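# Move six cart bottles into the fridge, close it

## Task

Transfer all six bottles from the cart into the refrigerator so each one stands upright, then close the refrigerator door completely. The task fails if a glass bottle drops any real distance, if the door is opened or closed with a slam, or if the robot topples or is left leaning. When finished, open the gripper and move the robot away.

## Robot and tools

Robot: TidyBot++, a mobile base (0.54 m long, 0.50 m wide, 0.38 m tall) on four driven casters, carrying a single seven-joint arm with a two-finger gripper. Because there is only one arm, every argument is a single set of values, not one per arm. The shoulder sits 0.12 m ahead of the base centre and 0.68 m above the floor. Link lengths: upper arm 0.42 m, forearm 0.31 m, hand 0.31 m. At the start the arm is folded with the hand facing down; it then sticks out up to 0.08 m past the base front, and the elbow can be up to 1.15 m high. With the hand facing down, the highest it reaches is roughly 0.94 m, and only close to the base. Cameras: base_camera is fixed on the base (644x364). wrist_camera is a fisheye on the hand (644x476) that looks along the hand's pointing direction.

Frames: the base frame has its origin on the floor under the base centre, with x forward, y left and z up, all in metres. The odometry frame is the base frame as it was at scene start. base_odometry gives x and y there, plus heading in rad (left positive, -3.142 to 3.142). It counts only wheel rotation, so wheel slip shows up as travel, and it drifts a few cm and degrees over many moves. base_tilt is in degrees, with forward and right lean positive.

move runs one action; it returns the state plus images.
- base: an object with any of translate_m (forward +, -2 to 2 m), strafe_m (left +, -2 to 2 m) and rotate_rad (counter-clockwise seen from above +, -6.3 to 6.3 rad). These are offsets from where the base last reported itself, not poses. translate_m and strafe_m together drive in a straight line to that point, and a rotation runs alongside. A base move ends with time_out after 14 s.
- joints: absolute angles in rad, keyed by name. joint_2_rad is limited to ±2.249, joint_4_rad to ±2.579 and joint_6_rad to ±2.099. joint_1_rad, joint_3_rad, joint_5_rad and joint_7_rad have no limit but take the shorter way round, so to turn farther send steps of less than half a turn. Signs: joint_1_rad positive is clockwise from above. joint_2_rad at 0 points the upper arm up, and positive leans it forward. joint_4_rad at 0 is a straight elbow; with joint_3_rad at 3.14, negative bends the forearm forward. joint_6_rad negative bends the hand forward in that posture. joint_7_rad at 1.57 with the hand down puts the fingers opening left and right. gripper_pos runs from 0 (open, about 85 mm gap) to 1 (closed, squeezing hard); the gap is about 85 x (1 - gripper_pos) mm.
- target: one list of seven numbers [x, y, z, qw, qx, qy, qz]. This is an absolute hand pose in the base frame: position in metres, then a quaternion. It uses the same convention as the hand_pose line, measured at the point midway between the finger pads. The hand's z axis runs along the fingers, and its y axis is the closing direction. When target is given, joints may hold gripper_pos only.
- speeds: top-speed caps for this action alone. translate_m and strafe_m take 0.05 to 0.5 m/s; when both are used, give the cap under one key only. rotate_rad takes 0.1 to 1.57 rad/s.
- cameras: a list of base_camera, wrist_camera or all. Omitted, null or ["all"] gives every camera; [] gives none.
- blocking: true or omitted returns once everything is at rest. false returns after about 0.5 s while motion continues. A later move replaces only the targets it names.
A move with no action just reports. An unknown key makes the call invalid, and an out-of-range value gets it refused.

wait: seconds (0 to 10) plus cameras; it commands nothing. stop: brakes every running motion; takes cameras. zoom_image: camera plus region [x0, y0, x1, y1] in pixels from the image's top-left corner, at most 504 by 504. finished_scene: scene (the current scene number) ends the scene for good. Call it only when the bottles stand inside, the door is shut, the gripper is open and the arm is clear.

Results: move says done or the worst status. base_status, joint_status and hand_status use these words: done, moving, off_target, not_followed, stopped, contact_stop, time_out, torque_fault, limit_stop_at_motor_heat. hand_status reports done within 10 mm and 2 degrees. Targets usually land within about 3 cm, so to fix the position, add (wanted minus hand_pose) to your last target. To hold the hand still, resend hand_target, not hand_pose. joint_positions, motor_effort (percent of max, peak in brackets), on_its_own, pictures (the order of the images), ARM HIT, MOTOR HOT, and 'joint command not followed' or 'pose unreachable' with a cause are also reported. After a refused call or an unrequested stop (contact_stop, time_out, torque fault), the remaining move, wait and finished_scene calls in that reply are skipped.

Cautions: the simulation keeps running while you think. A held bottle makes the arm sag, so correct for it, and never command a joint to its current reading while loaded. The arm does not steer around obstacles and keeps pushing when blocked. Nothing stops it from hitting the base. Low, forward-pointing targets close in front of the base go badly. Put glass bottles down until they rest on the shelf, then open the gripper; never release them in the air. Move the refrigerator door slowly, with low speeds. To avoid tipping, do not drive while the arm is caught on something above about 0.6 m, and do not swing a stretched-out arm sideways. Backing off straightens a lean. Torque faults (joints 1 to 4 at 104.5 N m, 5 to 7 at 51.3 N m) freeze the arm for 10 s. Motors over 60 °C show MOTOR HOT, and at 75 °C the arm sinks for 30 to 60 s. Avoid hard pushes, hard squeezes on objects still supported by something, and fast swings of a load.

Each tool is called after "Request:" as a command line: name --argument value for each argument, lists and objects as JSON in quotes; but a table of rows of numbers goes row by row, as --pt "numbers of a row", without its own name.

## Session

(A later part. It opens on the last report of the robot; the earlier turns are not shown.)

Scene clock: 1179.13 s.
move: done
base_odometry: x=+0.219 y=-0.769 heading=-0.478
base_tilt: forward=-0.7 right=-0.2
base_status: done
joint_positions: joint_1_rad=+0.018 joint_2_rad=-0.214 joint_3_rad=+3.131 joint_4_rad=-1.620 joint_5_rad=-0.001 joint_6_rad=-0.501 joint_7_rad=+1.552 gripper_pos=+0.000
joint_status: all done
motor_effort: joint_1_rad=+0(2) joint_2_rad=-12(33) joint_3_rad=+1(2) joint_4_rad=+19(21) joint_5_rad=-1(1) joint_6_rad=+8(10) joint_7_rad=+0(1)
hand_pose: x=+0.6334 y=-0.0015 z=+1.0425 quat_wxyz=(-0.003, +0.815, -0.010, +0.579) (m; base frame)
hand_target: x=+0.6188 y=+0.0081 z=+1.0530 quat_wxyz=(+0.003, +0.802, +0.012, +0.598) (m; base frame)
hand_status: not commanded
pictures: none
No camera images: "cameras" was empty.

Request:
move --base '{"translate_m": -1.562, "strafe_m": -0.119, "rotate_rad": -0.971}' --speeds '{"rotate_rad": 0.4}'

Scene clock: 1186.93 s.
move: done
base_odometry: x=-1.223 y=-0.156 heading=-1.450
base_tilt: forward=-0.7 right=-0.2
base_status: done
joint_positions: joint_1_rad=+0.009 joint_2_rad=-0.222 joint_3_rad=+3.131 joint_4_rad=-1.620 joint_5_rad=-0.001 joint_6_rad=-0.497 joint_7_rad=+1.552 gripper_pos=+0.000
joint_status: not commanded
motor_effort: joint_1_rad=+1(2) joint_2_rad=-12(15) joint_3_rad=+1(4) joint_4_rad=+19(20) joint_5_rad=-1(1) joint_6_rad=+9(10) joint_7_rad=+0(1)
hand_pose: x=+0.6310 y=+0.0028 z=+1.0472 quat_wxyz=(-0.005, +0.812, -0.007, +0.584) (m; base frame)
hand_target: x=+0.6188 y=+0.0081 z=+1.0530 quat_wxyz=(+0.003, +0.802, +0.012, +0.598) (m; base frame)
hand_status: not commanded
pictures: base_camera, wrist_camera
camera_calibration:
wrist_camera: T_world_to_cam=[[-0.0278536, -0.998909, 0.0374877, -0.0264812], [-0.293688, -0.0276694, -0.955501, 1.24585], [0.955496, -0.0376238, -0.292597, -0.161935], [0, 0, 0, 1]] pos_world=[0.519882, 0.00192698, 1.14402]

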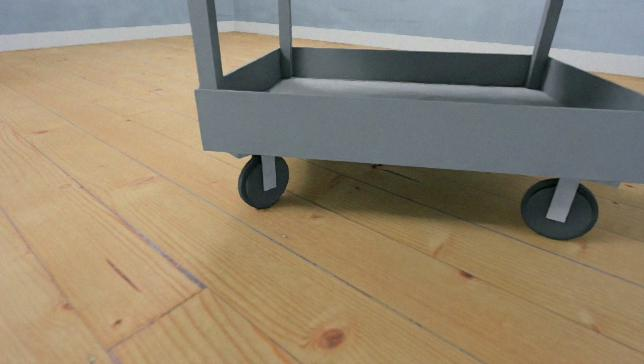

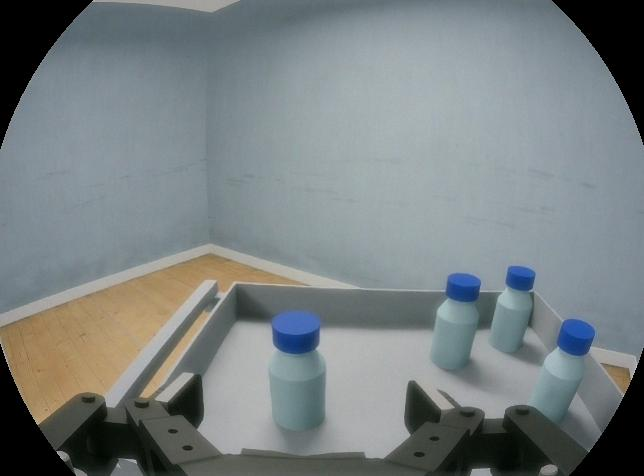

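Request:
move --base '{"translate_m": 0.095}' --joints '{"joint_1_rad": 0.0, "joint_2_rad": -0.19, "joint_4_rad": -1.998, "joint_6_rad": -0.136, "gripper_pos": 0.0}' --cameras '["wrist_camera"]'

Scene clock: 1195.93 s.
move: done
base_odometry: x=-1.212 y=-0.251 heading=-1.450
base_tilt: forward=-0.7 right=-0.2
base_status: done
joint_positions: joint_1_rad=+0.009 joint_2_rad=-0.206 joint_3_rad=+3.131 joint_4_rad=-1.958 joint_5_rad=-0.001 joint_6_rad=-0.178 joint_7_rad=+1.552 gripper_pos=+0.000
joint_status: all done
motor_effort: joint_1_rad=+0(1) joint_2_rad=-12(15) joint_3_rad=+2(2) joint_4_rad=+18(21) joint_5_rad=-1(1) joint_6_rad=+9(10) joint_7_rad=+0(1)
hand_pose: x=+0.6336 y=+0.0025 z=+0.9277 quat_wxyz=(-0.005, +0.822, -0.007, +0.570) (m; base frame)
hand_target: x=+0.6348 y=+0.0077 z=+0.9076 quat_wxyz=(+0.003, +0.826, +0.012, +0.564) (m; base frame)
hand_status: not commanded
pictures: wrist_camera
camera_calibration:
wrist_camera: T_world_to_cam=[[-0.0267697, -0.998907, 0.0383118, -0.0237207], [-0.326598, -0.0274827, -0.944764, 1.14328], [0.944784, -0.0378036, -0.325506, -0.162116], [0, 0, 0, 1]] pos_world=[0.525922, 0.00159691, 1.02827]

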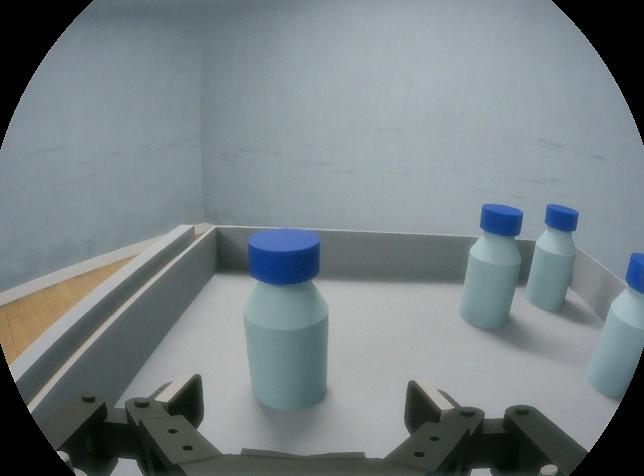

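Request:
zoom_image --camera "wrist_camera" --region '[200, 200, 380, 333]'

Scaled by 2.800.

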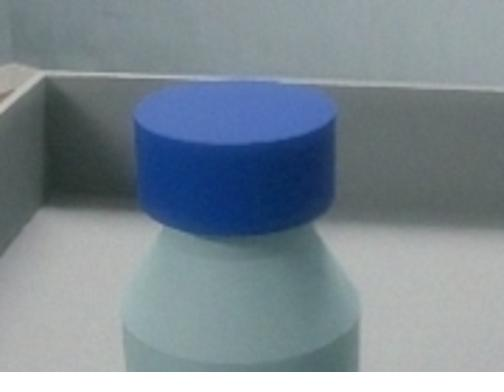

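Request:
move --base '{"translate_m": 0.1, "strafe_m": 0.016}' --speeds '{"translate_m": 0.3}' --cameras '["wrist_camera"]'

Scene clock: 1221.60 s.
move: done
base_odometry: x=-1.184 y=-0.349 heading=-1.450
base_tilt: forward=-0.7 right=-0.2
base_status: done
joint_positions: joint_1_rad=+0.009 joint_2_rad=-0.200 joint_3_rad=+3.131 joint_4_rad=-1.958 joint_5_rad=-0.001 joint_6_rad=-0.173 joint_7_rad=+1.552 gripper_pos=+0.000
joint_status: not commanded
motor_effort: joint_1_rad=+0(1) joint_2_rad=-12(15) joint_3_rad=+2(2) joint_4_rad=+19(20) joint_5_rad=-1(1) joint_6_rad=+9(9) joint_7_rad=+0(1)
hand_pose: x=+0.6354 y=+0.0025 z=+0.9258 quat_wxyz=(-0.005, +0.822, -0.007, +0.569) (m; base frame)
hand_target: x=+0.6348 y=+0.0077 z=+0.9076 quat_wxyz=(+0.003, +0.826, +0.012, +0.564) (m; base frame)
hand_status: not commanded
pictures: wrist_camera
camera_calibration:
wrist_camera: T_world_to_cam=[[-0.0266956, -0.998909, 0.0383062, -0.0236529], [-0.328293, -0.0274338, -0.944178, 1.1426], [0.944199, -0.037781, -0.327202, -0.162466], [0, 0, 0, 1]] pos_world=[0.527874, 0.00158053, 1.02656]

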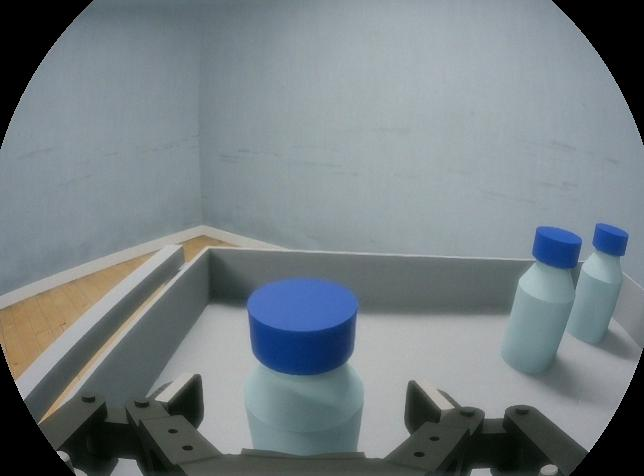

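Request:
move --base '{"translate_m": 0.05}' --speeds '{"translate_m": 0.2}' --cameras '["wrist_camera"]'

Request:
move --joints '{"gripper_pos": 0.53}' --cameras '["wrist_camera"]'

Scene clock: 1232.43 s.
move: done
base_odometry: x=-1.178 y=-0.398 heading=-1.450
base_tilt: forward=-0.7 right=-0.2
base_status: done
joint_positions: joint_1_rad=+0.009 joint_2_rad=-0.197 joint_3_rad=+3.131 joint_4_rad=-1.958 joint_5_rad=-0.001 joint_6_rad=-0.172 joint_7_rad=+1.552 gripper_pos=+0.000
joint_status: not commanded
motor_effort: joint_1_rad=+1(1) joint_2_rad=-13(15) joint_3_rad=+1(3) joint_4_rad=+19(20) joint_5_rad=-1(1) joint_6_rad=+9(10) joint_7_rad=+0(1)
hand_pose: x=+0.6363 y=+0.0025 z=+0.9243 quat_wxyz=(-0.005, +0.823, -0.007, +0.568) (m; base frame)
hand_target: x=+0.6348 y=+0.0077 z=+0.9076 quat_wxyz=(+0.003, +0.826, +0.012, +0.564) (m; base frame)
hand_status: not commanded
pictures: wrist_camera
camera_calibration:
wrist_camera: T_world_to_cam=[[-0.0265753, -0.998911, 0.0383392, -0.0236715], [-0.330503, -0.0274161, -0.943407, 1.14218], [0.943431, -0.0377425, -0.329414, -0.161239], [0, 0, 0, 1]] pos_world=[0.528983, 0.00158283, 1.02534]

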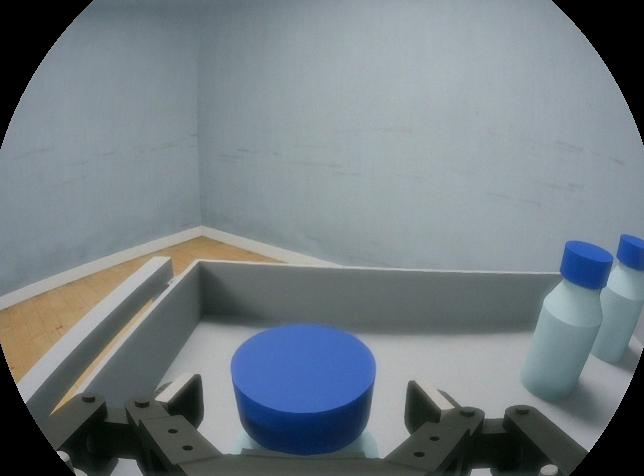

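Scene clock: 1233.27 s.
move: off_target
base_odometry: x=-1.178 y=-0.398 heading=-1.450
base_tilt: forward=-0.7 right=-0.2
base_status: not commanded
joint_positions: joint_1_rad=+0.009 joint_2_rad=-0.197 joint_3_rad=+3.131 joint_4_rad=-1.958 joint_5_rad=-0.001 joint_6_rad=-0.171 joint_7_rad=+1.552 gripper_pos=+0.435
joint_status: gripper_pos off_target (ended at +0.435, target +0.530)
motor_effort: joint_1_rad=+0(1) joint_2_rad=-10(13) joint_3_rad=+2(2) joint_4_rad=+19(19) joint_5_rad=-1(1) joint_6_rad=+9(10) joint_7_rad=+0(1)
hand_pose: x=+0.6364 y=+0.0025 z=+0.9247 quat_wxyz=(-0.005, +0.823, -0.007, +0.568) (m; base frame)
hand_target: x=+0.6348 y=+0.0077 z=+0.9076 quat_wxyz=(+0.003, +0.826, +0.012, +0.564) (m; base frame)
hand_status: not commanded
pictures: wrist_camera
camera_calibration:
wrist_camera: T_world_to_cam=[[-0.0265967, -0.998912, 0.0383012, -0.0236173], [-0.329206, -0.027425, -0.94386, 1.14218], [0.943883, -0.0377125, -0.328119, -0.162739], [0, 0, 0, 1]] pos_world=[0.52899, 0.00159518, 1.02556]

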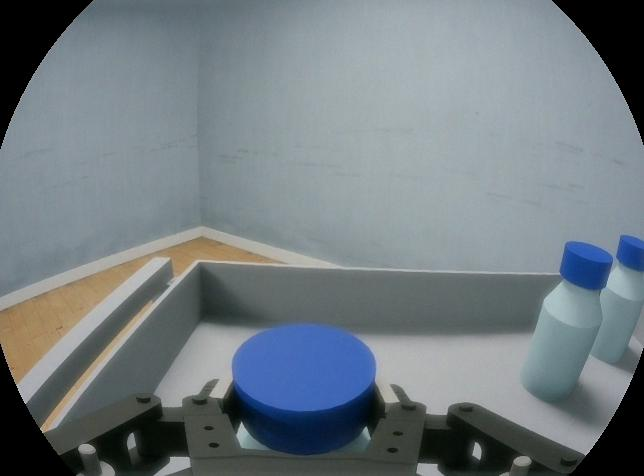

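Request:
move --joints '{"joint_2_rad": -0.27, "joint_4_rad": -1.66, "joint_6_rad": -0.51}' --cameras '[]'

Request:
move --base '{"translate_m": -0.15}' --speeds '{"translate_m": 0.3}' --joints '{"joint_2_rad": -0.22, "joint_4_rad": -1.34, "joint_6_rad": -0.82}' --cameras '["wrist_camera"]'

Scene clock: 1273.73 s.
move: off_target
base_odometry: x=-1.178 y=-0.398 heading=-1.450
base_tilt: forward=-0.7 right=-0.2
base_status: not commanded
joint_positions: joint_1_rad=+0.009 joint_2_rad=-0.201 joint_3_rad=+3.131 joint_4_rad=-1.728 joint_5_rad=-0.001 joint_6_rad=-0.477 joint_7_rad=+1.552 gripper_pos=+0.435
joint_status: joint_4_rad off_target (ended at -1.728, target -1.660); the others done
motor_effort: joint_1_rad=+0(1) joint_2_rad=-16(18) joint_3_rad=+1(2) joint_4_rad=+23(25) joint_5_rad=-1(1) joint_6_rad=+13(14) joint_7_rad=+0(1)
hand_pose: x=+0.6314 y=+0.0027 z=+0.9772 quat_wxyz=(-0.005, +0.842, -0.007, +0.539) (m; base frame)
hand_target: x=+0.6104 y=+0.0080 z=+1.0432 quat_wxyz=(+0.003, +0.813, +0.012, +0.582) (m; base frame)
hand_status: not commanded
pictures: none
No camera images: "cameras" was empty.

Scene clock: 1275.23 s.
move: off_target
base_odometry: x=-1.196 y=-0.249 heading=-1.450
base_tilt: forward=-0.7 right=-0.2
base_status: done
joint_positions: joint_1_rad=+0.007 joint_2_rad=-0.202 joint_3_rad=+3.131 joint_4_rad=-1.408 joint_5_rad=-0.001 joint_6_rad=-0.785 joint_7_rad=+1.552 gripper_pos=+0.435
joint_status: joint_4_rad off_target (ended at -1.408, target -1.340); the others done
motor_effort: joint_1_rad=+1(2) joint_2_rad=-15(22) joint_3_rad=+1(4) joint_4_rad=+22(25) joint_5_rad=-1(2) joint_6_rad=+13(14) joint_7_rad=+0(1)
hand_pose: x=+0.6125 y=+0.0035 z=+1.0791 quat_wxyz=(-0.005, +0.839, -0.006, +0.544) (m; base frame)
hand_target: x=+0.6003 y=+0.0079 z=+1.1170 quat_wxyz=(+0.003, +0.825, +0.012, +0.565) (m; base frame)
hand_status: not commanded
pictures: wrist_camera
camera_calibration:
wrist_camera: T_world_to_cam=[[-0.0228395, -0.998942, 0.0399202, -0.0332233], [-0.383885, -0.0281065, -0.922953, 1.29105], [0.923098, -0.0364046, -0.382837, -0.0176777], [0, 0, 0, 1]] pos_world=[0.511176, 0.00245534, 1.18614]

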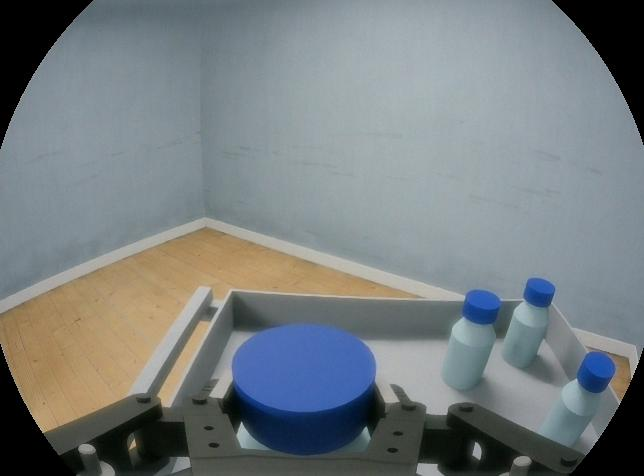

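Request:
move --base '{"translate_m": 0.836, "strafe_m": 1.459, "rotate_rad": 0.97}' --speeds '{"rotate_rad": 0.5}' --joints '{"joint_2_rad": -0.18, "joint_4_rad": -1.255, "joint_6_rad": -0.82}'

Scene clock: 1332.33 s.
move: off_target
base_odometry: x=+0.353 y=-0.903 heading=-0.479
base_tilt: forward=-0.7 right=-0.2
base_status: done
joint_positions: joint_1_rad=+0.004 joint_2_rad=-0.172 joint_3_rad=+3.131 joint_4_rad=-1.320 joint_5_rad=-0.001 joint_6_rad=-0.795 joint_7_rad=+1.552 gripper_pos=+0.435
joint_status: joint_4_rad off_target (ended at -1.320, target -1.255); the others done
motor_effort: joint_1_rad=+1(4) joint_2_rad=-16(19) joint_3_rad=+2(4) joint_4_rad=+22(25) joint_5_rad=-1(3) joint_6_rad=+14(14) joint_7_rad=+0(1)
hand_pose: x=+0.6235 y=+0.0054 z=+1.1123 quat_wxyz=(-0.007, +0.826, -0.005, +0.564) (m; base frame)
hand_target: x=+0.6151 y=+0.0080 z=+1.1461 quat_wxyz=(+0.003, +0.812, +0.012, +0.584) (m; base frame)
hand_status: not commanded
pictures: base_camera, wrist_camera
camera_calibration:
wrist_camera: T_world_to_cam=[[-0.0209148, -0.999042, 0.0384389, -0.03197], [-0.338779, -0.029091, -0.940416, 1.3172], [0.940634, -0.0326909, -0.337846, -0.0760326], [0, 0, 0, 1]] pos_world=[0.517089, 0.00389354, 1.21426]

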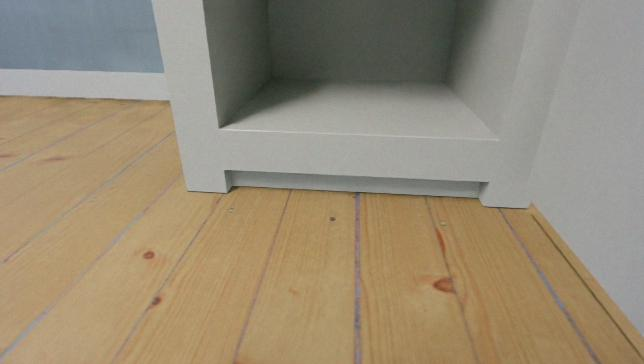

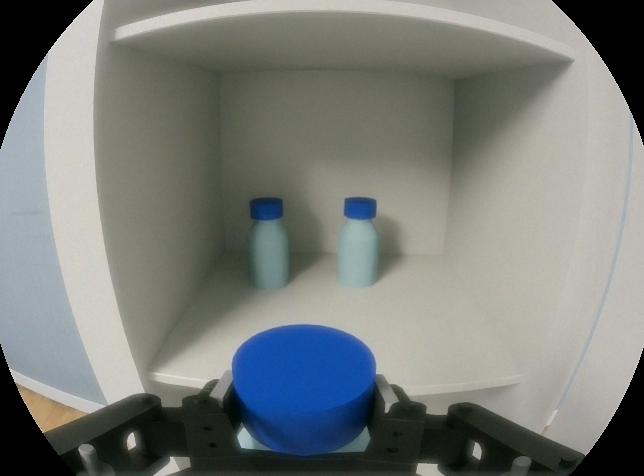

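Request:
zoom_image --camera "wrist_camera" --region '[340, 180, 644, 440]'

Request:
zoom_image --camera "wrist_camera" --region '[90, 170, 394, 430]'

Scaled by 1.658.

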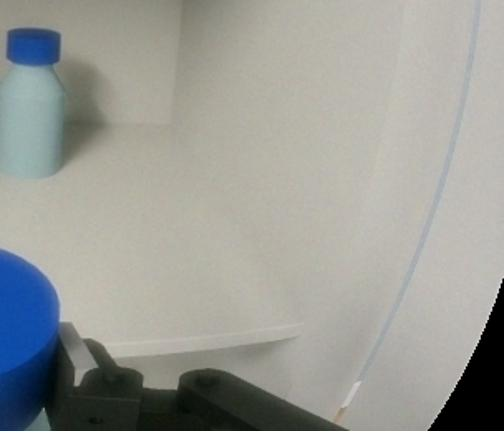

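Scaled by 1.658.

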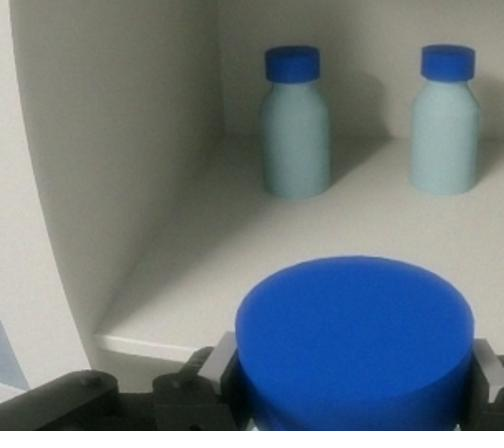

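Request:
zoom_image --camera "base_camera" --region '[420, 120, 644, 364]'

Scaled by 2.066.

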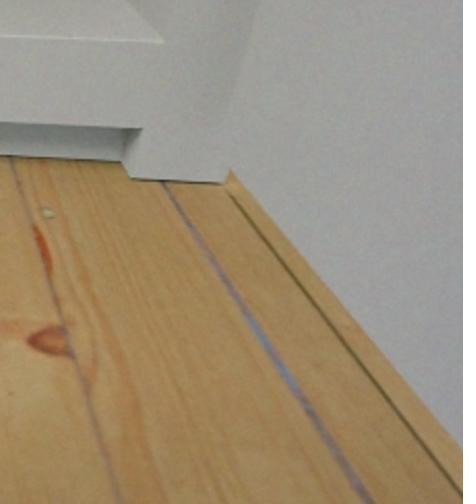

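Request:
move --base '{"translate_m": 0.29, "strafe_m": 0.02}' --speeds '{"translate_m": 0.3}' --joints '{"joint_1_rad": 0.323, "joint_2_rad": 0.31, "joint_4_rad": -0.776, "joint_6_rad": -0.725}'

Scene clock: 1467.80 s.
move: off_target
base_odometry: x=+0.620 y=-1.019 heading=-0.478
base_tilt: forward=-0.7 right=-0.2
base_status: done
joint_positions: joint_1_rad=+0.308 joint_2_rad=+0.338 joint_3_rad=+3.131 joint_4_rad=-0.849 joint_5_rad=-0.001 joint_6_rad=-0.783 joint_7_rad=+1.552 gripper_pos=+0.435
joint_status: joint_4_rad off_target (ended at -0.849, target -0.776); the others done
motor_effort: joint_1_rad=+1(2) joint_2_rad=-33(39) joint_3_rad=+1(3) joint_4_rad=+22(25) joint_5_rad=-1(1) joint_6_rad=+13(15) joint_7_rad=+1(1)
hand_pose: x=+0.8052 y=-0.2107 z=+1.0750 quat_wxyz=(+0.075, +0.823, -0.132, +0.547) (m; base frame)
hand_target: x=+0.7934 y=-0.2178 z=+1.1550 quat_wxyz=(+0.100, +0.778, -0.117, +0.609) (m; base frame)
hand_status: not commanded
pictures: base_camera, wrist_camera
camera_calibration:
wrist_camera: T_world_to_cam=[[-0.318312, -0.94738, 0.033877, 0.0126332], [-0.355821, 0.0862776, -0.930563, 1.36485], [0.878674, -0.308264, -0.364561, -0.246135], [0, 0, 0, 1]] pos_world=[0.705938, -0.181662, 1.17992]

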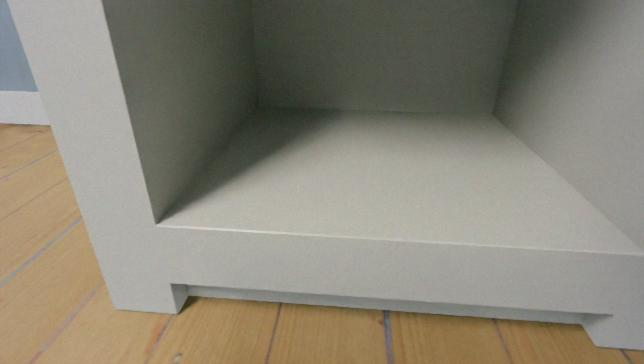

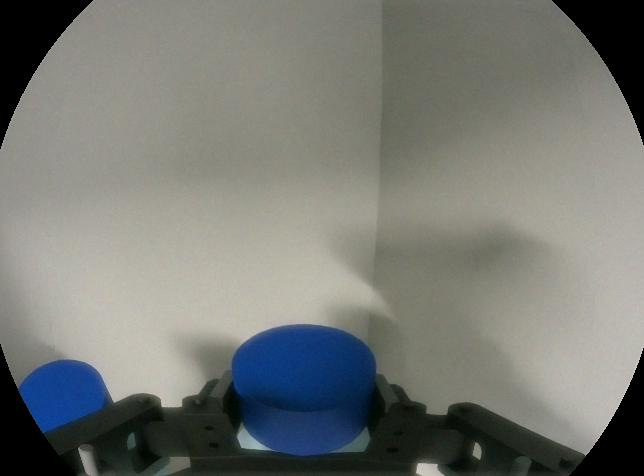

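Request:
move --joints '{"joint_4_rad": -0.94, "joint_6_rad": -0.64}' --cameras '[]'

Request:
move --joints '{"joint_4_rad": -0.98, "joint_6_rad": -0.61}' --cameras '["wrist_camera"]'

Scene clock: 1483.47 s.
move: done
base_odometry: x=+0.620 y=-1.019 heading=-0.478
base_tilt: forward=-0.7 right=-0.2
base_status: not commanded
joint_positions: joint_1_rad=+0.308 joint_2_rad=+0.338 joint_3_rad=+3.131 joint_4_rad=-0.913 joint_5_rad=-0.001 joint_6_rad=-0.695 joint_7_rad=+1.552 gripper_pos=+0.435
joint_status: all done
motor_effort: joint_1_rad=+1(1) joint_2_rad=-31(35) joint_3_rad=+1(2) joint_4_rad=+21(24) joint_5_rad=-1(1) joint_6_rad=+12(14) joint_7_rad=+0(1)
hand_pose: x=+0.8146 y=-0.2136 z=+1.0634 quat_wxyz=(+0.077, +0.816, -0.131, +0.557) (m; base frame)
hand_target: x=+0.8062 y=-0.2217 z=+1.0840 quat_wxyz=(+0.095, +0.802, -0.120, +0.578) (m; base frame)
hand_status: not commanded
pictures: none
No camera images: "cameras" was empty.

Scene clock: 1484.17 s.
move: done
base_odometry: x=+0.620 y=-1.019 heading=-0.478
base_tilt: forward=-0.7 right=-0.2
base_status: not commanded
joint_positions: joint_1_rad=+0.308 joint_2_rad=+0.337 joint_3_rad=+3.131 joint_4_rad=-0.937 joint_5_rad=-0.001 joint_6_rad=-0.651 joint_7_rad=+1.552 gripper_pos=+0.435
joint_status: all done
motor_effort: joint_1_rad=+0(1) joint_2_rad=-27(32) joint_3_rad=+1(2) joint_4_rad=+19(21) joint_5_rad=-1(1) joint_6_rad=+10(12) joint_7_rad=+0(1)
hand_pose: x=+0.8182 y=-0.2147 z=+1.0627 quat_wxyz=(+0.078, +0.810, -0.131, +0.566) (m; base frame)
hand_target: x=+0.8089 y=-0.2225 z=+1.0691 quat_wxyz=(+0.094, +0.804, -0.120, +0.574) (m; base frame)
hand_status: not commanded
pictures: wrist_camera
camera_calibration:
wrist_camera: T_world_to_cam=[[-0.320058, -0.946835, 0.0326424, 0.016231], [-0.314966, 0.0738464, -0.946226, 1.33898], [0.893509, -0.313129, -0.321856, -0.321831], [0, 0, 0, 1]] pos_world=[0.714488, -0.184286, 1.16287]

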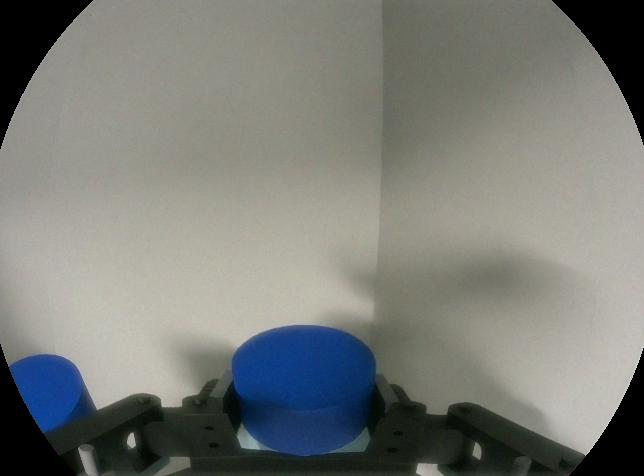

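Request:
move --joints '{"gripper_pos": 0.08}' --cameras '["wrist_camera"]'

Request:
move --base '{"translate_m": -0.30, "strafe_m": 0.085}' --speeds '{"translate_m": 0.4}' --cameras '["wrist_camera"]'

Scene clock: 1527.93 s.
move: done
base_odometry: x=+0.620 y=-1.019 heading=-0.478
base_tilt: forward=-0.7 right=-0.2
base_status: not commanded
joint_positions: joint_1_rad=+0.308 joint_2_rad=+0.337 joint_3_rad=+3.131 joint_4_rad=-0.940 joint_5_rad=-0.001 joint_6_rad=-0.647 joint_7_rad=+1.552 gripper_pos=+0.080
joint_status: all done
motor_effort: joint_1_rad=+0(1) joint_2_rad=-28(30) joint_3_rad=+1(2) joint_4_rad=+19(19) joint_5_rad=-1(1) joint_6_rad=+9(10) joint_7_rad=+0(1)
hand_pose: x=+0.8186 y=-0.2149 z=+1.0623 quat_wxyz=(+0.078, +0.810, -0.130, +0.566) (m; base frame)
hand_target: x=+0.8089 y=-0.2225 z=+1.0691 quat_wxyz=(+0.094, +0.804, -0.120, +0.574) (m; base frame)
hand_status: not commanded
pictures: wrist_camera
camera_calibration:
wrist_camera: T_world_to_cam=[[-0.320103, -0.946822, 0.0326077, 0.016334], [-0.313858, 0.0735087, -0.94662, 1.33811], [0.893883, -0.31325, -0.320698, -0.323905], [0, 0, 0, 1]] pos_world=[0.714737, -0.18436, 1.16227]

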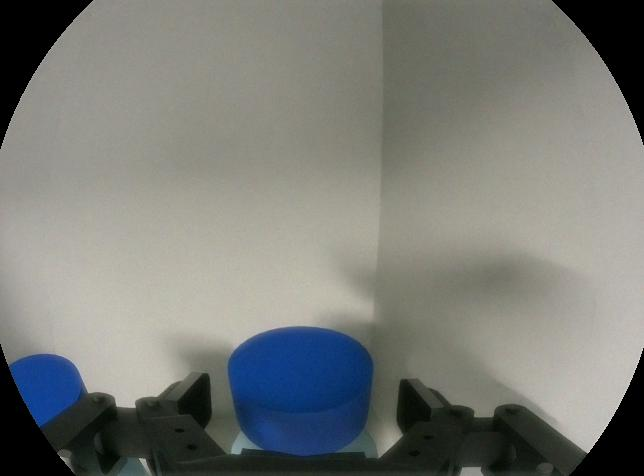

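Scene clock: 1529.73 s.
move: done
base_odometry: x=+0.393 y=-0.805 heading=-0.478
base_tilt: forward=-0.7 right=-0.2
base_status: done
joint_positions: joint_1_rad=+0.313 joint_2_rad=+0.336 joint_3_rad=+3.131 joint_4_rad=-0.941 joint_5_rad=-0.001 joint_6_rad=-0.645 joint_7_rad=+1.552 gripper_pos=+0.080
joint_status: not commanded
motor_effort: joint_1_rad=+0(4) joint_2_rad=-29(35) joint_3_rad=+1(3) joint_4_rad=+19(20) joint_5_rad=-1(1) joint_6_rad=+9(10) joint_7_rad=+0(1)
hand_pose: x=+0.8175 y=-0.2179 z=+1.0629 quat_wxyz=(+0.079, +0.809, -0.132, +0.567) (m; base frame)
hand_target: x=+0.8089 y=-0.2225 z=+1.0691 quat_wxyz=(+0.094, +0.804, -0.120, +0.574) (m; base frame)
hand_status: not commanded
pictures: wrist_camera
camera_calibration:
wrist_camera: T_world_to_cam=[[-0.324344, -0.945379, 0.0325583, 0.0169237], [-0.311624, 0.0742886, -0.947297, 1.33768], [0.893136, -0.317396, -0.318698, -0.326091], [0, 0, 0, 1]] pos_world=[0.713585, -0.186875, 1.1627]

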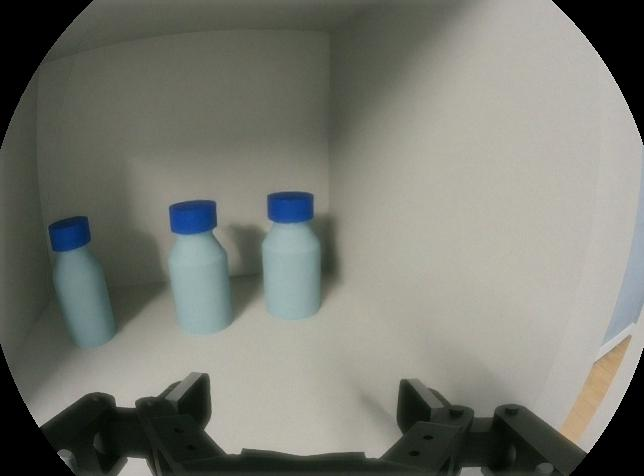

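Request:
move --base '{"translate_m": -0.17}' --joints '{"joint_1_rad": 0.0, "joint_2_rad": -0.26, "joint_4_rad": -1.66, "joint_6_rad": -0.46, "gripper_pos": 0.0}' --cameras '[]'

Request:
move --base '{"translate_m": -1.70, "strafe_m": -0.249, "rotate_rad": -0.972}' --speeds '{"rotate_rad": 0.38}'

Scene clock: 1565.50 s.
move: done
base_odometry: x=+0.242 y=-0.727 heading=-0.478
base_tilt: forward=-0.7 right=-0.2
base_status: done
joint_positions: joint_1_rad=+0.017 joint_2_rad=-0.213 joint_3_rad=+3.131 joint_4_rad=-1.620 joint_5_rad=-0.001 joint_6_rad=-0.501 joint_7_rad=+1.552 gripper_pos=+0.000
joint_status: all done
motor_effort: joint_1_rad=+0(2) joint_2_rad=-12(33) joint_3_rad=+1(3) joint_4_rad=+19(21) joint_5_rad=-1(1) joint_6_rad=+9(10) joint_7_rad=+1(1)
hand_pose: x=+0.6340 y=-0.0013 z=+1.0414 quat_wxyz=(-0.003, +0.816, -0.010, +0.579) (m; base frame)
hand_target: x=+0.6188 y=+0.0081 z=+1.0530 quat_wxyz=(+0.003, +0.802, +0.012, +0.598) (m; base frame)
hand_status: not commanded
pictures: none
No camera images: "cameras" was empty.

Scene clock: 1570.13 s.
move: done
base_odometry: x=-1.382 y=-0.166 heading=-1.451
base_tilt: forward=-0.7 right=-0.2
base_status: done
joint_positions: joint_1_rad=+0.008 joint_2_rad=-0.220 joint_3_rad=+3.130 joint_4_rad=-1.620 joint_5_rad=-0.001 joint_6_rad=-0.498 joint_7_rad=+1.552 gripper_pos=+0.000
joint_status: not commanded
motor_effort: joint_1_rad=+0(2) joint_2_rad=-12(15) joint_3_rad=+1(4) joint_4_rad=+20(20) joint_5_rad=-1(2) joint_6_rad=+9(10) joint_7_rad=+0(1)
hand_pose: x=+0.6316 y=+0.0036 z=+1.0461 quat_wxyz=(-0.005, +0.813, -0.006, +0.583) (m; base frame)
hand_target: x=+0.6188 y=+0.0081 z=+1.0530 quat_wxyz=(+0.003, +0.802, +0.012, +0.598) (m; base frame)
hand_status: not commanded
pictures: base_camera, wrist_camera
camera_calibration:
wrist_camera: T_world_to_cam=[[-0.0264968, -0.998937, 0.0377303, -0.0268173], [-0.295881, -0.0282153, -0.954808, 1.24559], [0.954857, -0.0364631, -0.294819, -0.160073], [0, 0, 0, 1]] pos_world=[0.520684, 0.00251929, 1.14312]

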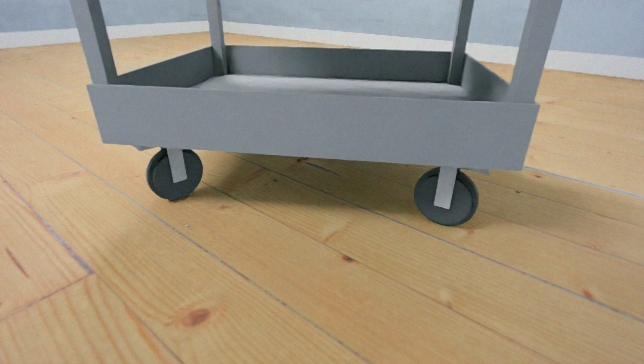

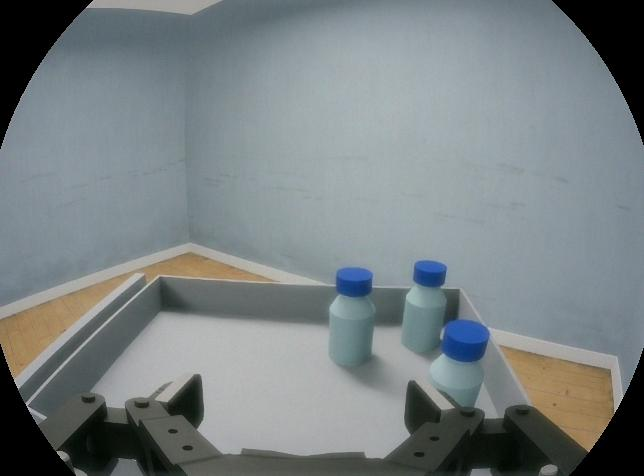

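Request:
move --base '{"translate_m": 0.1, "strafe_m": -0.01}' --joints '{"joint_1_rad": 0.282, "joint_2_rad": -0.19, "joint_4_rad": -1.998, "joint_6_rad": -0.136, "gripper_pos": 0.0}' --cameras '["wrist_camera"]'

Scene clock: 1595.27 s.
move: done
base_odometry: x=-1.381 y=-0.267 heading=-1.451
base_tilt: forward=-0.7 right=-0.2
base_status: done
joint_positions: joint_1_rad=+0.266 joint_2_rad=-0.205 joint_3_rad=+3.130 joint_4_rad=-1.958 joint_5_rad=-0.001 joint_6_rad=-0.178 joint_7_rad=+1.552 gripper_pos=+0.000
joint_status: all done
motor_effort: joint_1_rad=+0(2) joint_2_rad=-12(15) joint_3_rad=+1(3) joint_4_rad=+18(21) joint_5_rad=-1(1) joint_6_rad=+9(10) joint_7_rad=+0(1)
hand_pose: x=+0.6177 y=-0.1281 z=+0.9272 quat_wxyz=(+0.068, +0.815, -0.112, +0.565) (m; base frame)
hand_target: x=+0.6166 y=-0.1361 z=+0.9076 quat_wxyz=(+0.082, +0.819, -0.104, +0.558) (m; base frame)
hand_status: not commanded
pictures: wrist_camera
camera_calibration:
wrist_camera: T_world_to_cam=[[-0.279152, -0.959474, 0.0385204, 0.00617071], [-0.323851, 0.0563057, -0.944431, 1.14272], [0.903988, -0.276115, -0.326444, -0.156623], [0, 0, 0, 1]] pos_world=[0.51338, -0.101667, 1.02786]

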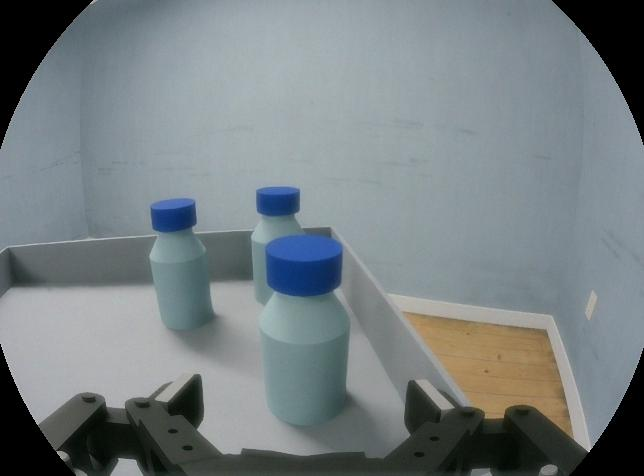

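Request:
zoom_image --camera "wrist_camera" --region '[220, 200, 400, 333]'

Scaled by 2.800.

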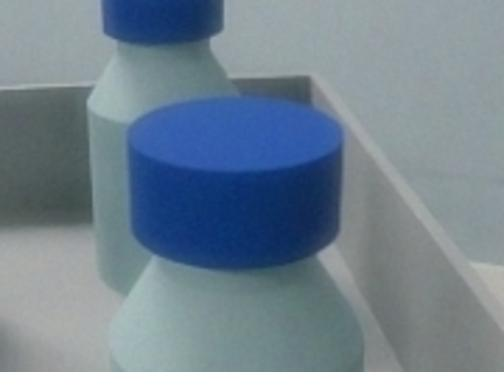

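Request:
move --base '{"translate_m": 0.135, "strafe_m": -0.033}' --speeds '{"translate_m": 0.25}' --cameras '["wrist_camera"]'

Scene clock: 1611.27 s.
move: done
base_odometry: x=-1.397 y=-0.405 heading=-1.451
base_tilt: forward=-0.7 right=-0.2
base_status: done
joint_positions: joint_1_rad=+0.267 joint_2_rad=-0.200 joint_3_rad=+3.130 joint_4_rad=-1.958 joint_5_rad=-0.001 joint_6_rad=-0.173 joint_7_rad=+1.552 gripper_pos=+0.000
joint_status: not commanded
motor_effort: joint_1_rad=+0(1) joint_2_rad=-12(14) joint_3_rad=+1(3) joint_4_rad=+19(20) joint_5_rad=-1(1) joint_6_rad=+9(9) joint_7_rad=+0(1)
hand_pose: x=+0.6191 y=-0.1288 z=+0.9258 quat_wxyz=(+0.068, +0.815, -0.112, +0.565) (m; base frame)
hand_target: x=+0.6166 y=-0.1361 z=+0.9076 quat_wxyz=(+0.082, +0.819, -0.104, +0.558) (m; base frame)
hand_status: not commanded
pictures: wrist_camera
camera_calibration:
wrist_camera: T_world_to_cam=[[-0.279622, -0.959338, 0.0384943, 0.00631619], [-0.324591, 0.056725, -0.944152, 1.14214], [0.903577, -0.276501, -0.327254, -0.157573], [0, 0, 0, 1]] pos_world=[0.514875, -0.102298, 1.02655]

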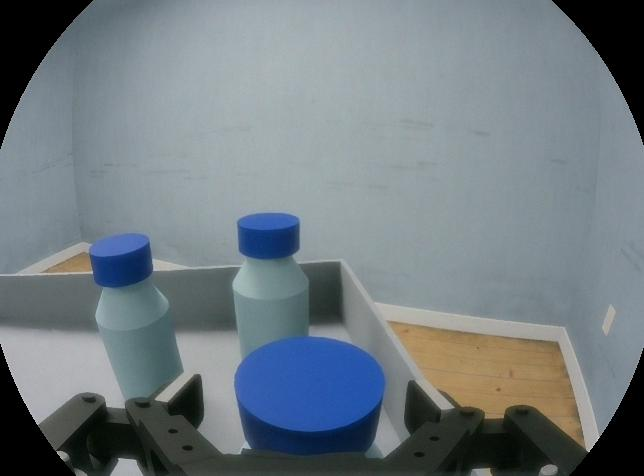

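Request:
move --joints '{"gripper_pos": 0.53}' --cameras '["wrist_camera"]'

Scene clock: 1620.83 s.
move: off_target
base_odometry: x=-1.397 y=-0.405 heading=-1.451
base_tilt: forward=-0.7 right=-0.2
base_status: not commanded
joint_positions: joint_1_rad=+0.268 joint_2_rad=-0.200 joint_3_rad=+3.130 joint_4_rad=-1.958 joint_5_rad=-0.001 joint_6_rad=-0.172 joint_7_rad=+1.552 gripper_pos=+0.427
joint_status: gripper_pos off_target (ended at +0.427, target +0.530)
motor_effort: joint_1_rad=+1(1) joint_2_rad=-11(12) joint_3_rad=+2(2) joint_4_rad=+18(20) joint_5_rad=+0(1) joint_6_rad=+9(9) joint_7_rad=+1(1)
hand_pose: x=+0.6191 y=-0.1293 z=+0.9261 quat_wxyz=(+0.068, +0.814, -0.112, +0.565) (m; base frame)
hand_target: x=+0.6166 y=-0.1361 z=+0.9076 quat_wxyz=(+0.082, +0.819, -0.104, +0.558) (m; base frame)
hand_status: not commanded
pictures: wrist_camera
camera_calibration:
wrist_camera: T_world_to_cam=[[-0.280619, -0.959048, 0.0384647, 0.00647458], [-0.32356, 0.0567929, -0.944502, 1.14215], [0.903638, -0.277491, -0.326247, -0.158703], [0, 0, 0, 1]] pos_world=[0.51478, -0.102695, 1.02673]

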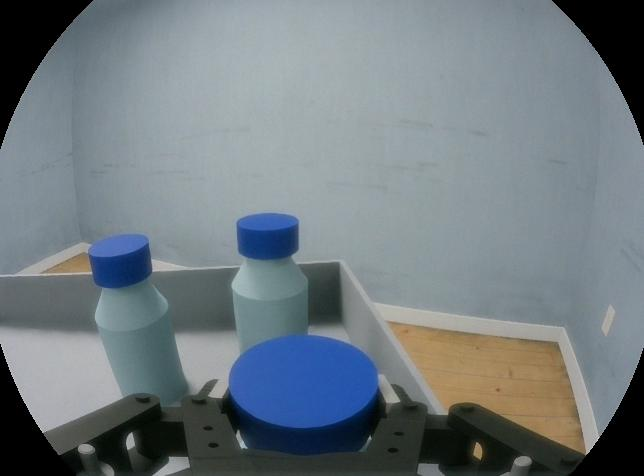

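Request:
move --joints '{"joint_2_rad": -0.27, "joint_4_rad": -1.66, "joint_6_rad": -0.51}' --cameras '[]'

Request:
move --base '{"translate_m": -0.2}' --speeds '{"translate_m": 0.35}' --joints '{"joint_2_rad": -0.22, "joint_4_rad": -1.34, "joint_6_rad": -0.82}' --cameras '["wrist_camera"]'

Scene clock: 1645.67 s.
move: done
base_odometry: x=-1.397 y=-0.405 heading=-1.451
base_tilt: forward=-0.7 right=-0.2
base_status: not commanded
joint_positions: joint_1_rad=+0.268 joint_2_rad=-0.211 joint_3_rad=+3.130 joint_4_rad=-1.719 joint_5_rad=-0.001 joint_6_rad=-0.470 joint_7_rad=+1.552 gripper_pos=+0.427
joint_status: all done
motor_effort: joint_1_rad=+0(1) joint_2_rad=-14(17) joint_3_rad=+1(2) joint_4_rad=+22(24) joint_5_rad=-1(1) joint_6_rad=+11(13) joint_7_rad=+1(1)
hand_pose: x=+0.6141 y=-0.1278 z=+0.9893 quat_wxyz=(+0.066, +0.828, -0.114, +0.545) (m; base frame)
hand_target: x=+0.5932 y=-0.1291 z=+1.0432 quat_wxyz=(+0.085, +0.807, -0.102, +0.575) (m; base frame)
hand_status: not commanded
pictures: none
No camera images: "cameras" was empty.

Scene clock: 1647.30 s.
move: done
base_odometry: x=-1.421 y=-0.206 heading=-1.450
base_tilt: forward=-0.7 right=-0.2
base_status: done
joint_positions: joint_1_rad=+0.269 joint_2_rad=-0.213 joint_3_rad=+3.130 joint_4_rad=-1.399 joint_5_rad=-0.001 joint_6_rad=-0.779 joint_7_rad=+1.552 gripper_pos=+0.427
joint_status: all done
motor_effort: joint_1_rad=+0(2) joint_2_rad=-13(19) joint_3_rad=+2(4) joint_4_rad=+22(24) joint_5_rad=-1(1) joint_6_rad=+12(13) joint_7_rad=+1(1)
hand_pose: x=+0.5931 y=-0.1224 z=+1.0915 quat_wxyz=(+0.067, +0.824, -0.114, +0.551) (m; base frame)
hand_target: x=+0.5835 y=-0.1263 z=+1.1170 quat_wxyz=(+0.082, +0.818, -0.104, +0.559) (m; base frame)
hand_status: not commanded
pictures: wrist_camera
camera_calibration:
wrist_camera: T_world_to_cam=[[-0.280094, -0.959152, 0.0396823, -0.00226536], [-0.355139, 0.0651275, -0.932542, 1.29632], [0.891865, -0.275293, -0.358875, -0.0364993], [0, 0, 0, 1]] pos_world=[0.492291, -0.0966467, 1.19586]

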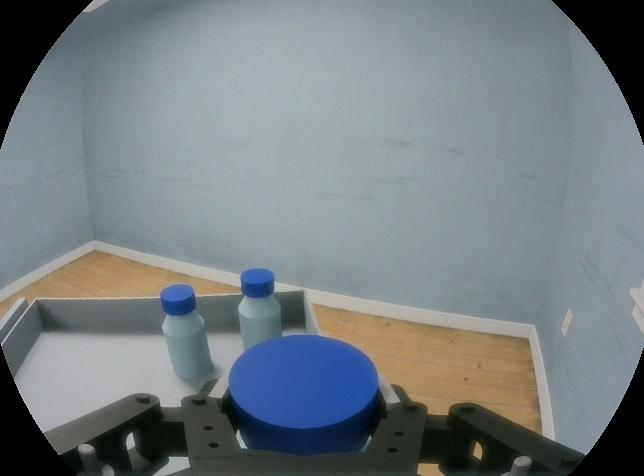

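Request:
move --base '{"translate_m": 0.774, "strafe_m": 1.61, "rotate_rad": 0.97}' --speeds '{"rotate_rad": 0.5}' --joints '{"joint_1_rad": 0.0, "joint_2_rad": -0.18, "joint_4_rad": -1.255, "joint_6_rad": -0.82}'

Scene clock: 1657.10 s.
move: off_target
base_odometry: x=+0.270 y=-0.781 heading=-0.479
base_tilt: forward=-0.7 right=-0.2
base_status: done
joint_positions: joint_1_rad=+0.007 joint_2_rad=-0.180 joint_3_rad=+3.132 joint_4_rad=-1.316 joint_5_rad=-0.001 joint_6_rad=-0.784 joint_7_rad=+1.552 gripper_pos=+0.427
joint_status: joint_4_rad off_target (ended at -1.316, target -1.255); the others done
motor_effort: joint_1_rad=+0(4) joint_2_rad=-14(17) joint_3_rad=+2(4) joint_4_rad=+21(22) joint_5_rad=-1(3) joint_6_rad=+12(13) joint_7_rad=+0(1)
hand_pose: x=+0.6212 y=+0.0032 z=+1.1214 quat_wxyz=(-0.005, +0.819, -0.006, +0.573) (m; base frame)
hand_target: x=+0.6151 y=+0.0080 z=+1.1461 quat_wxyz=(+0.003, +0.812, +0.012, +0.584) (m; base frame)
hand_status: not commanded
pictures: base_camera, wrist_camera
camera_calibration:
wrist_camera: T_world_to_cam=[[-0.0259246, -0.998951, 0.0377342, -0.0306153], [-0.317929, -0.0275479, -0.947714, 1.32019], [0.94776, -0.0365659, -0.316882, -0.0987707], [0, 0, 0, 1]] pos_world=[0.512546, 0.00217372, 1.22102]

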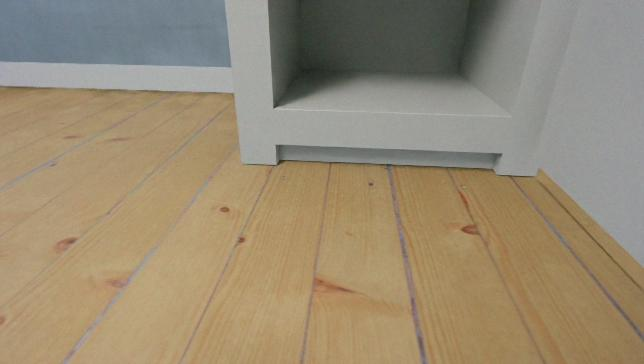

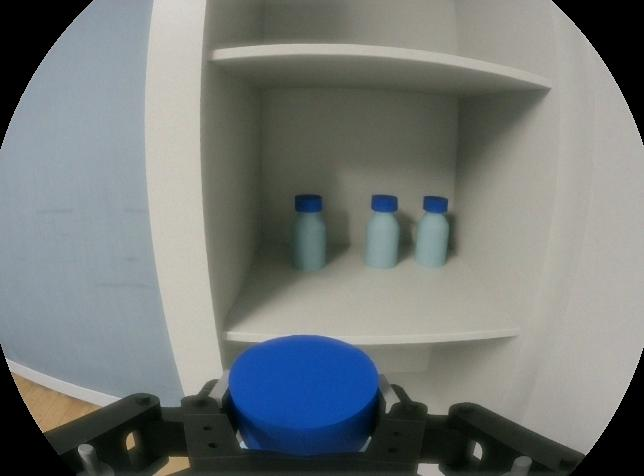

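Request:
move --base '{"translate_m": 0.314}' --speeds '{"translate_m": 0.35}' --joints '{"joint_1_rad": 0.367, "joint_2_rad": 0.31, "joint_4_rad": -0.776, "joint_6_rad": -0.725}'

Scene clock: 1682.17 s.
move: off_target
base_odometry: x=+0.549 y=-0.926 heading=-0.479
base_tilt: forward=-0.7 right=-0.2
base_status: done
joint_positions: joint_1_rad=+0.353 joint_2_rad=+0.334 joint_3_rad=+3.132 joint_4_rad=-0.839 joint_5_rad=-0.001 joint_6_rad=-0.778 joint_7_rad=+1.552 gripper_pos=+0.427
joint_status: joint_4_rad off_target (ended at -0.839, target -0.776); the others done
motor_effort: joint_1_rad=+0(3) joint_2_rad=-32(38) joint_3_rad=+1(3) joint_4_rad=+21(24) joint_5_rad=-1(1) joint_6_rad=+12(13) joint_7_rad=+0(1)
hand_pose: x=+0.7938 y=-0.2412 z=+1.0860 quat_wxyz=(+0.089, +0.814, -0.150, +0.554) (m; base frame)
hand_target: x=+0.7832 y=-0.2473 z=+1.1550 quat_wxyz=(+0.113, +0.775, -0.134, +0.607) (m; base frame)
hand_status: not commanded
pictures: base_camera, wrist_camera
camera_calibration:
wrist_camera: T_world_to_cam=[[-0.361812, -0.931643, 0.0336804, 0.0182786], [-0.333308, 0.0955343, -0.937965, 1.36607], [0.870631, -0.350593, -0.34509, -0.266464], [0, 0, 0, 1]] pos_world=[0.693928, -0.206898, 1.18876]

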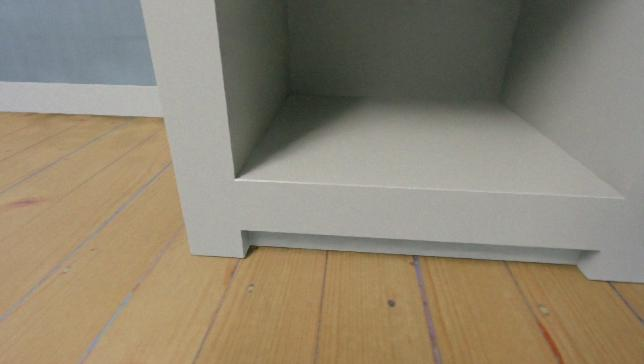

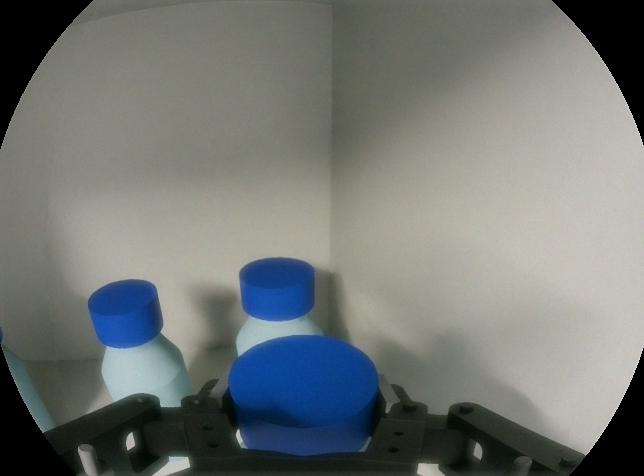

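Request:
move --joints '{"joint_4_rad": -0.965, "joint_6_rad": -0.63}' --cameras '[]'

Request:
move --joints '{"joint_4_rad": -1.0, "joint_6_rad": -0.605}' --cameras '["wrist_camera"]'

Scene clock: 1689.97 s.
move: done
base_odometry: x=+0.549 y=-0.926 heading=-0.479
base_tilt: forward=-0.7 right=-0.2
base_status: not commanded
joint_positions: joint_1_rad=+0.353 joint_2_rad=+0.334 joint_3_rad=+3.132 joint_4_rad=-0.928 joint_5_rad=-0.001 joint_6_rad=-0.674 joint_7_rad=+1.552 gripper_pos=+0.427
joint_status: all done
motor_effort: joint_1_rad=+1(1) joint_2_rad=-30(34) joint_3_rad=+1(2) joint_4_rad=+20(22) joint_5_rad=-1(1) joint_6_rad=+10(13) joint_7_rad=+1(1)
hand_pose: x=+0.8044 y=-0.2451 z=+1.0642 quat_wxyz=(+0.090, +0.810, -0.149, +0.560) (m; base frame)
hand_target: x=+0.7967 y=-0.2520 z=+1.0721 quat_wxyz=(+0.106, +0.803, -0.138, +0.570) (m; base frame)
hand_status: not commanded
pictures: none
No camera images: "cameras" was empty.

Scene clock: 1690.63 s.
move: done
base_odometry: x=+0.549 y=-0.926 heading=-0.479
base_tilt: forward=-0.7 right=-0.2
base_status: not commanded
joint_positions: joint_1_rad=+0.353 joint_2_rad=+0.332 joint_3_rad=+3.132 joint_4_rad=-0.949 joint_5_rad=-0.001 joint_6_rad=-0.636 joint_7_rad=+1.552 gripper_pos=+0.427
joint_status: all done
motor_effort: joint_1_rad=+0(1) joint_2_rad=-26(30) joint_3_rad=+1(1) joint_4_rad=+18(20) joint_5_rad=-1(1) joint_6_rad=+9(11) joint_7_rad=+1(1)
hand_pose: x=+0.8073 y=-0.2463 z=+1.0637 quat_wxyz=(+0.092, +0.805, -0.149, +0.567) (m; base frame)
hand_target: x=+0.7985 y=-0.2526 z=+1.0586 quat_wxyz=(+0.105, +0.806, -0.139, +0.566) (m; base frame)
hand_status: not commanded
pictures: wrist_camera
camera_calibration:
wrist_camera: T_world_to_cam=[[-0.363327, -0.931085, 0.0327701, 0.0215495], [-0.304224, 0.0853212, -0.948772, 1.33561], [0.880592, -0.354684, -0.314258, -0.32955], [0, 0, 0, 1]] pos_world=[0.704352, -0.210777, 1.16292]

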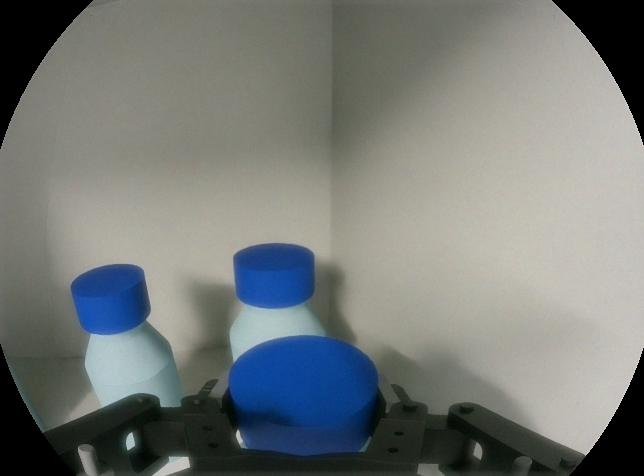

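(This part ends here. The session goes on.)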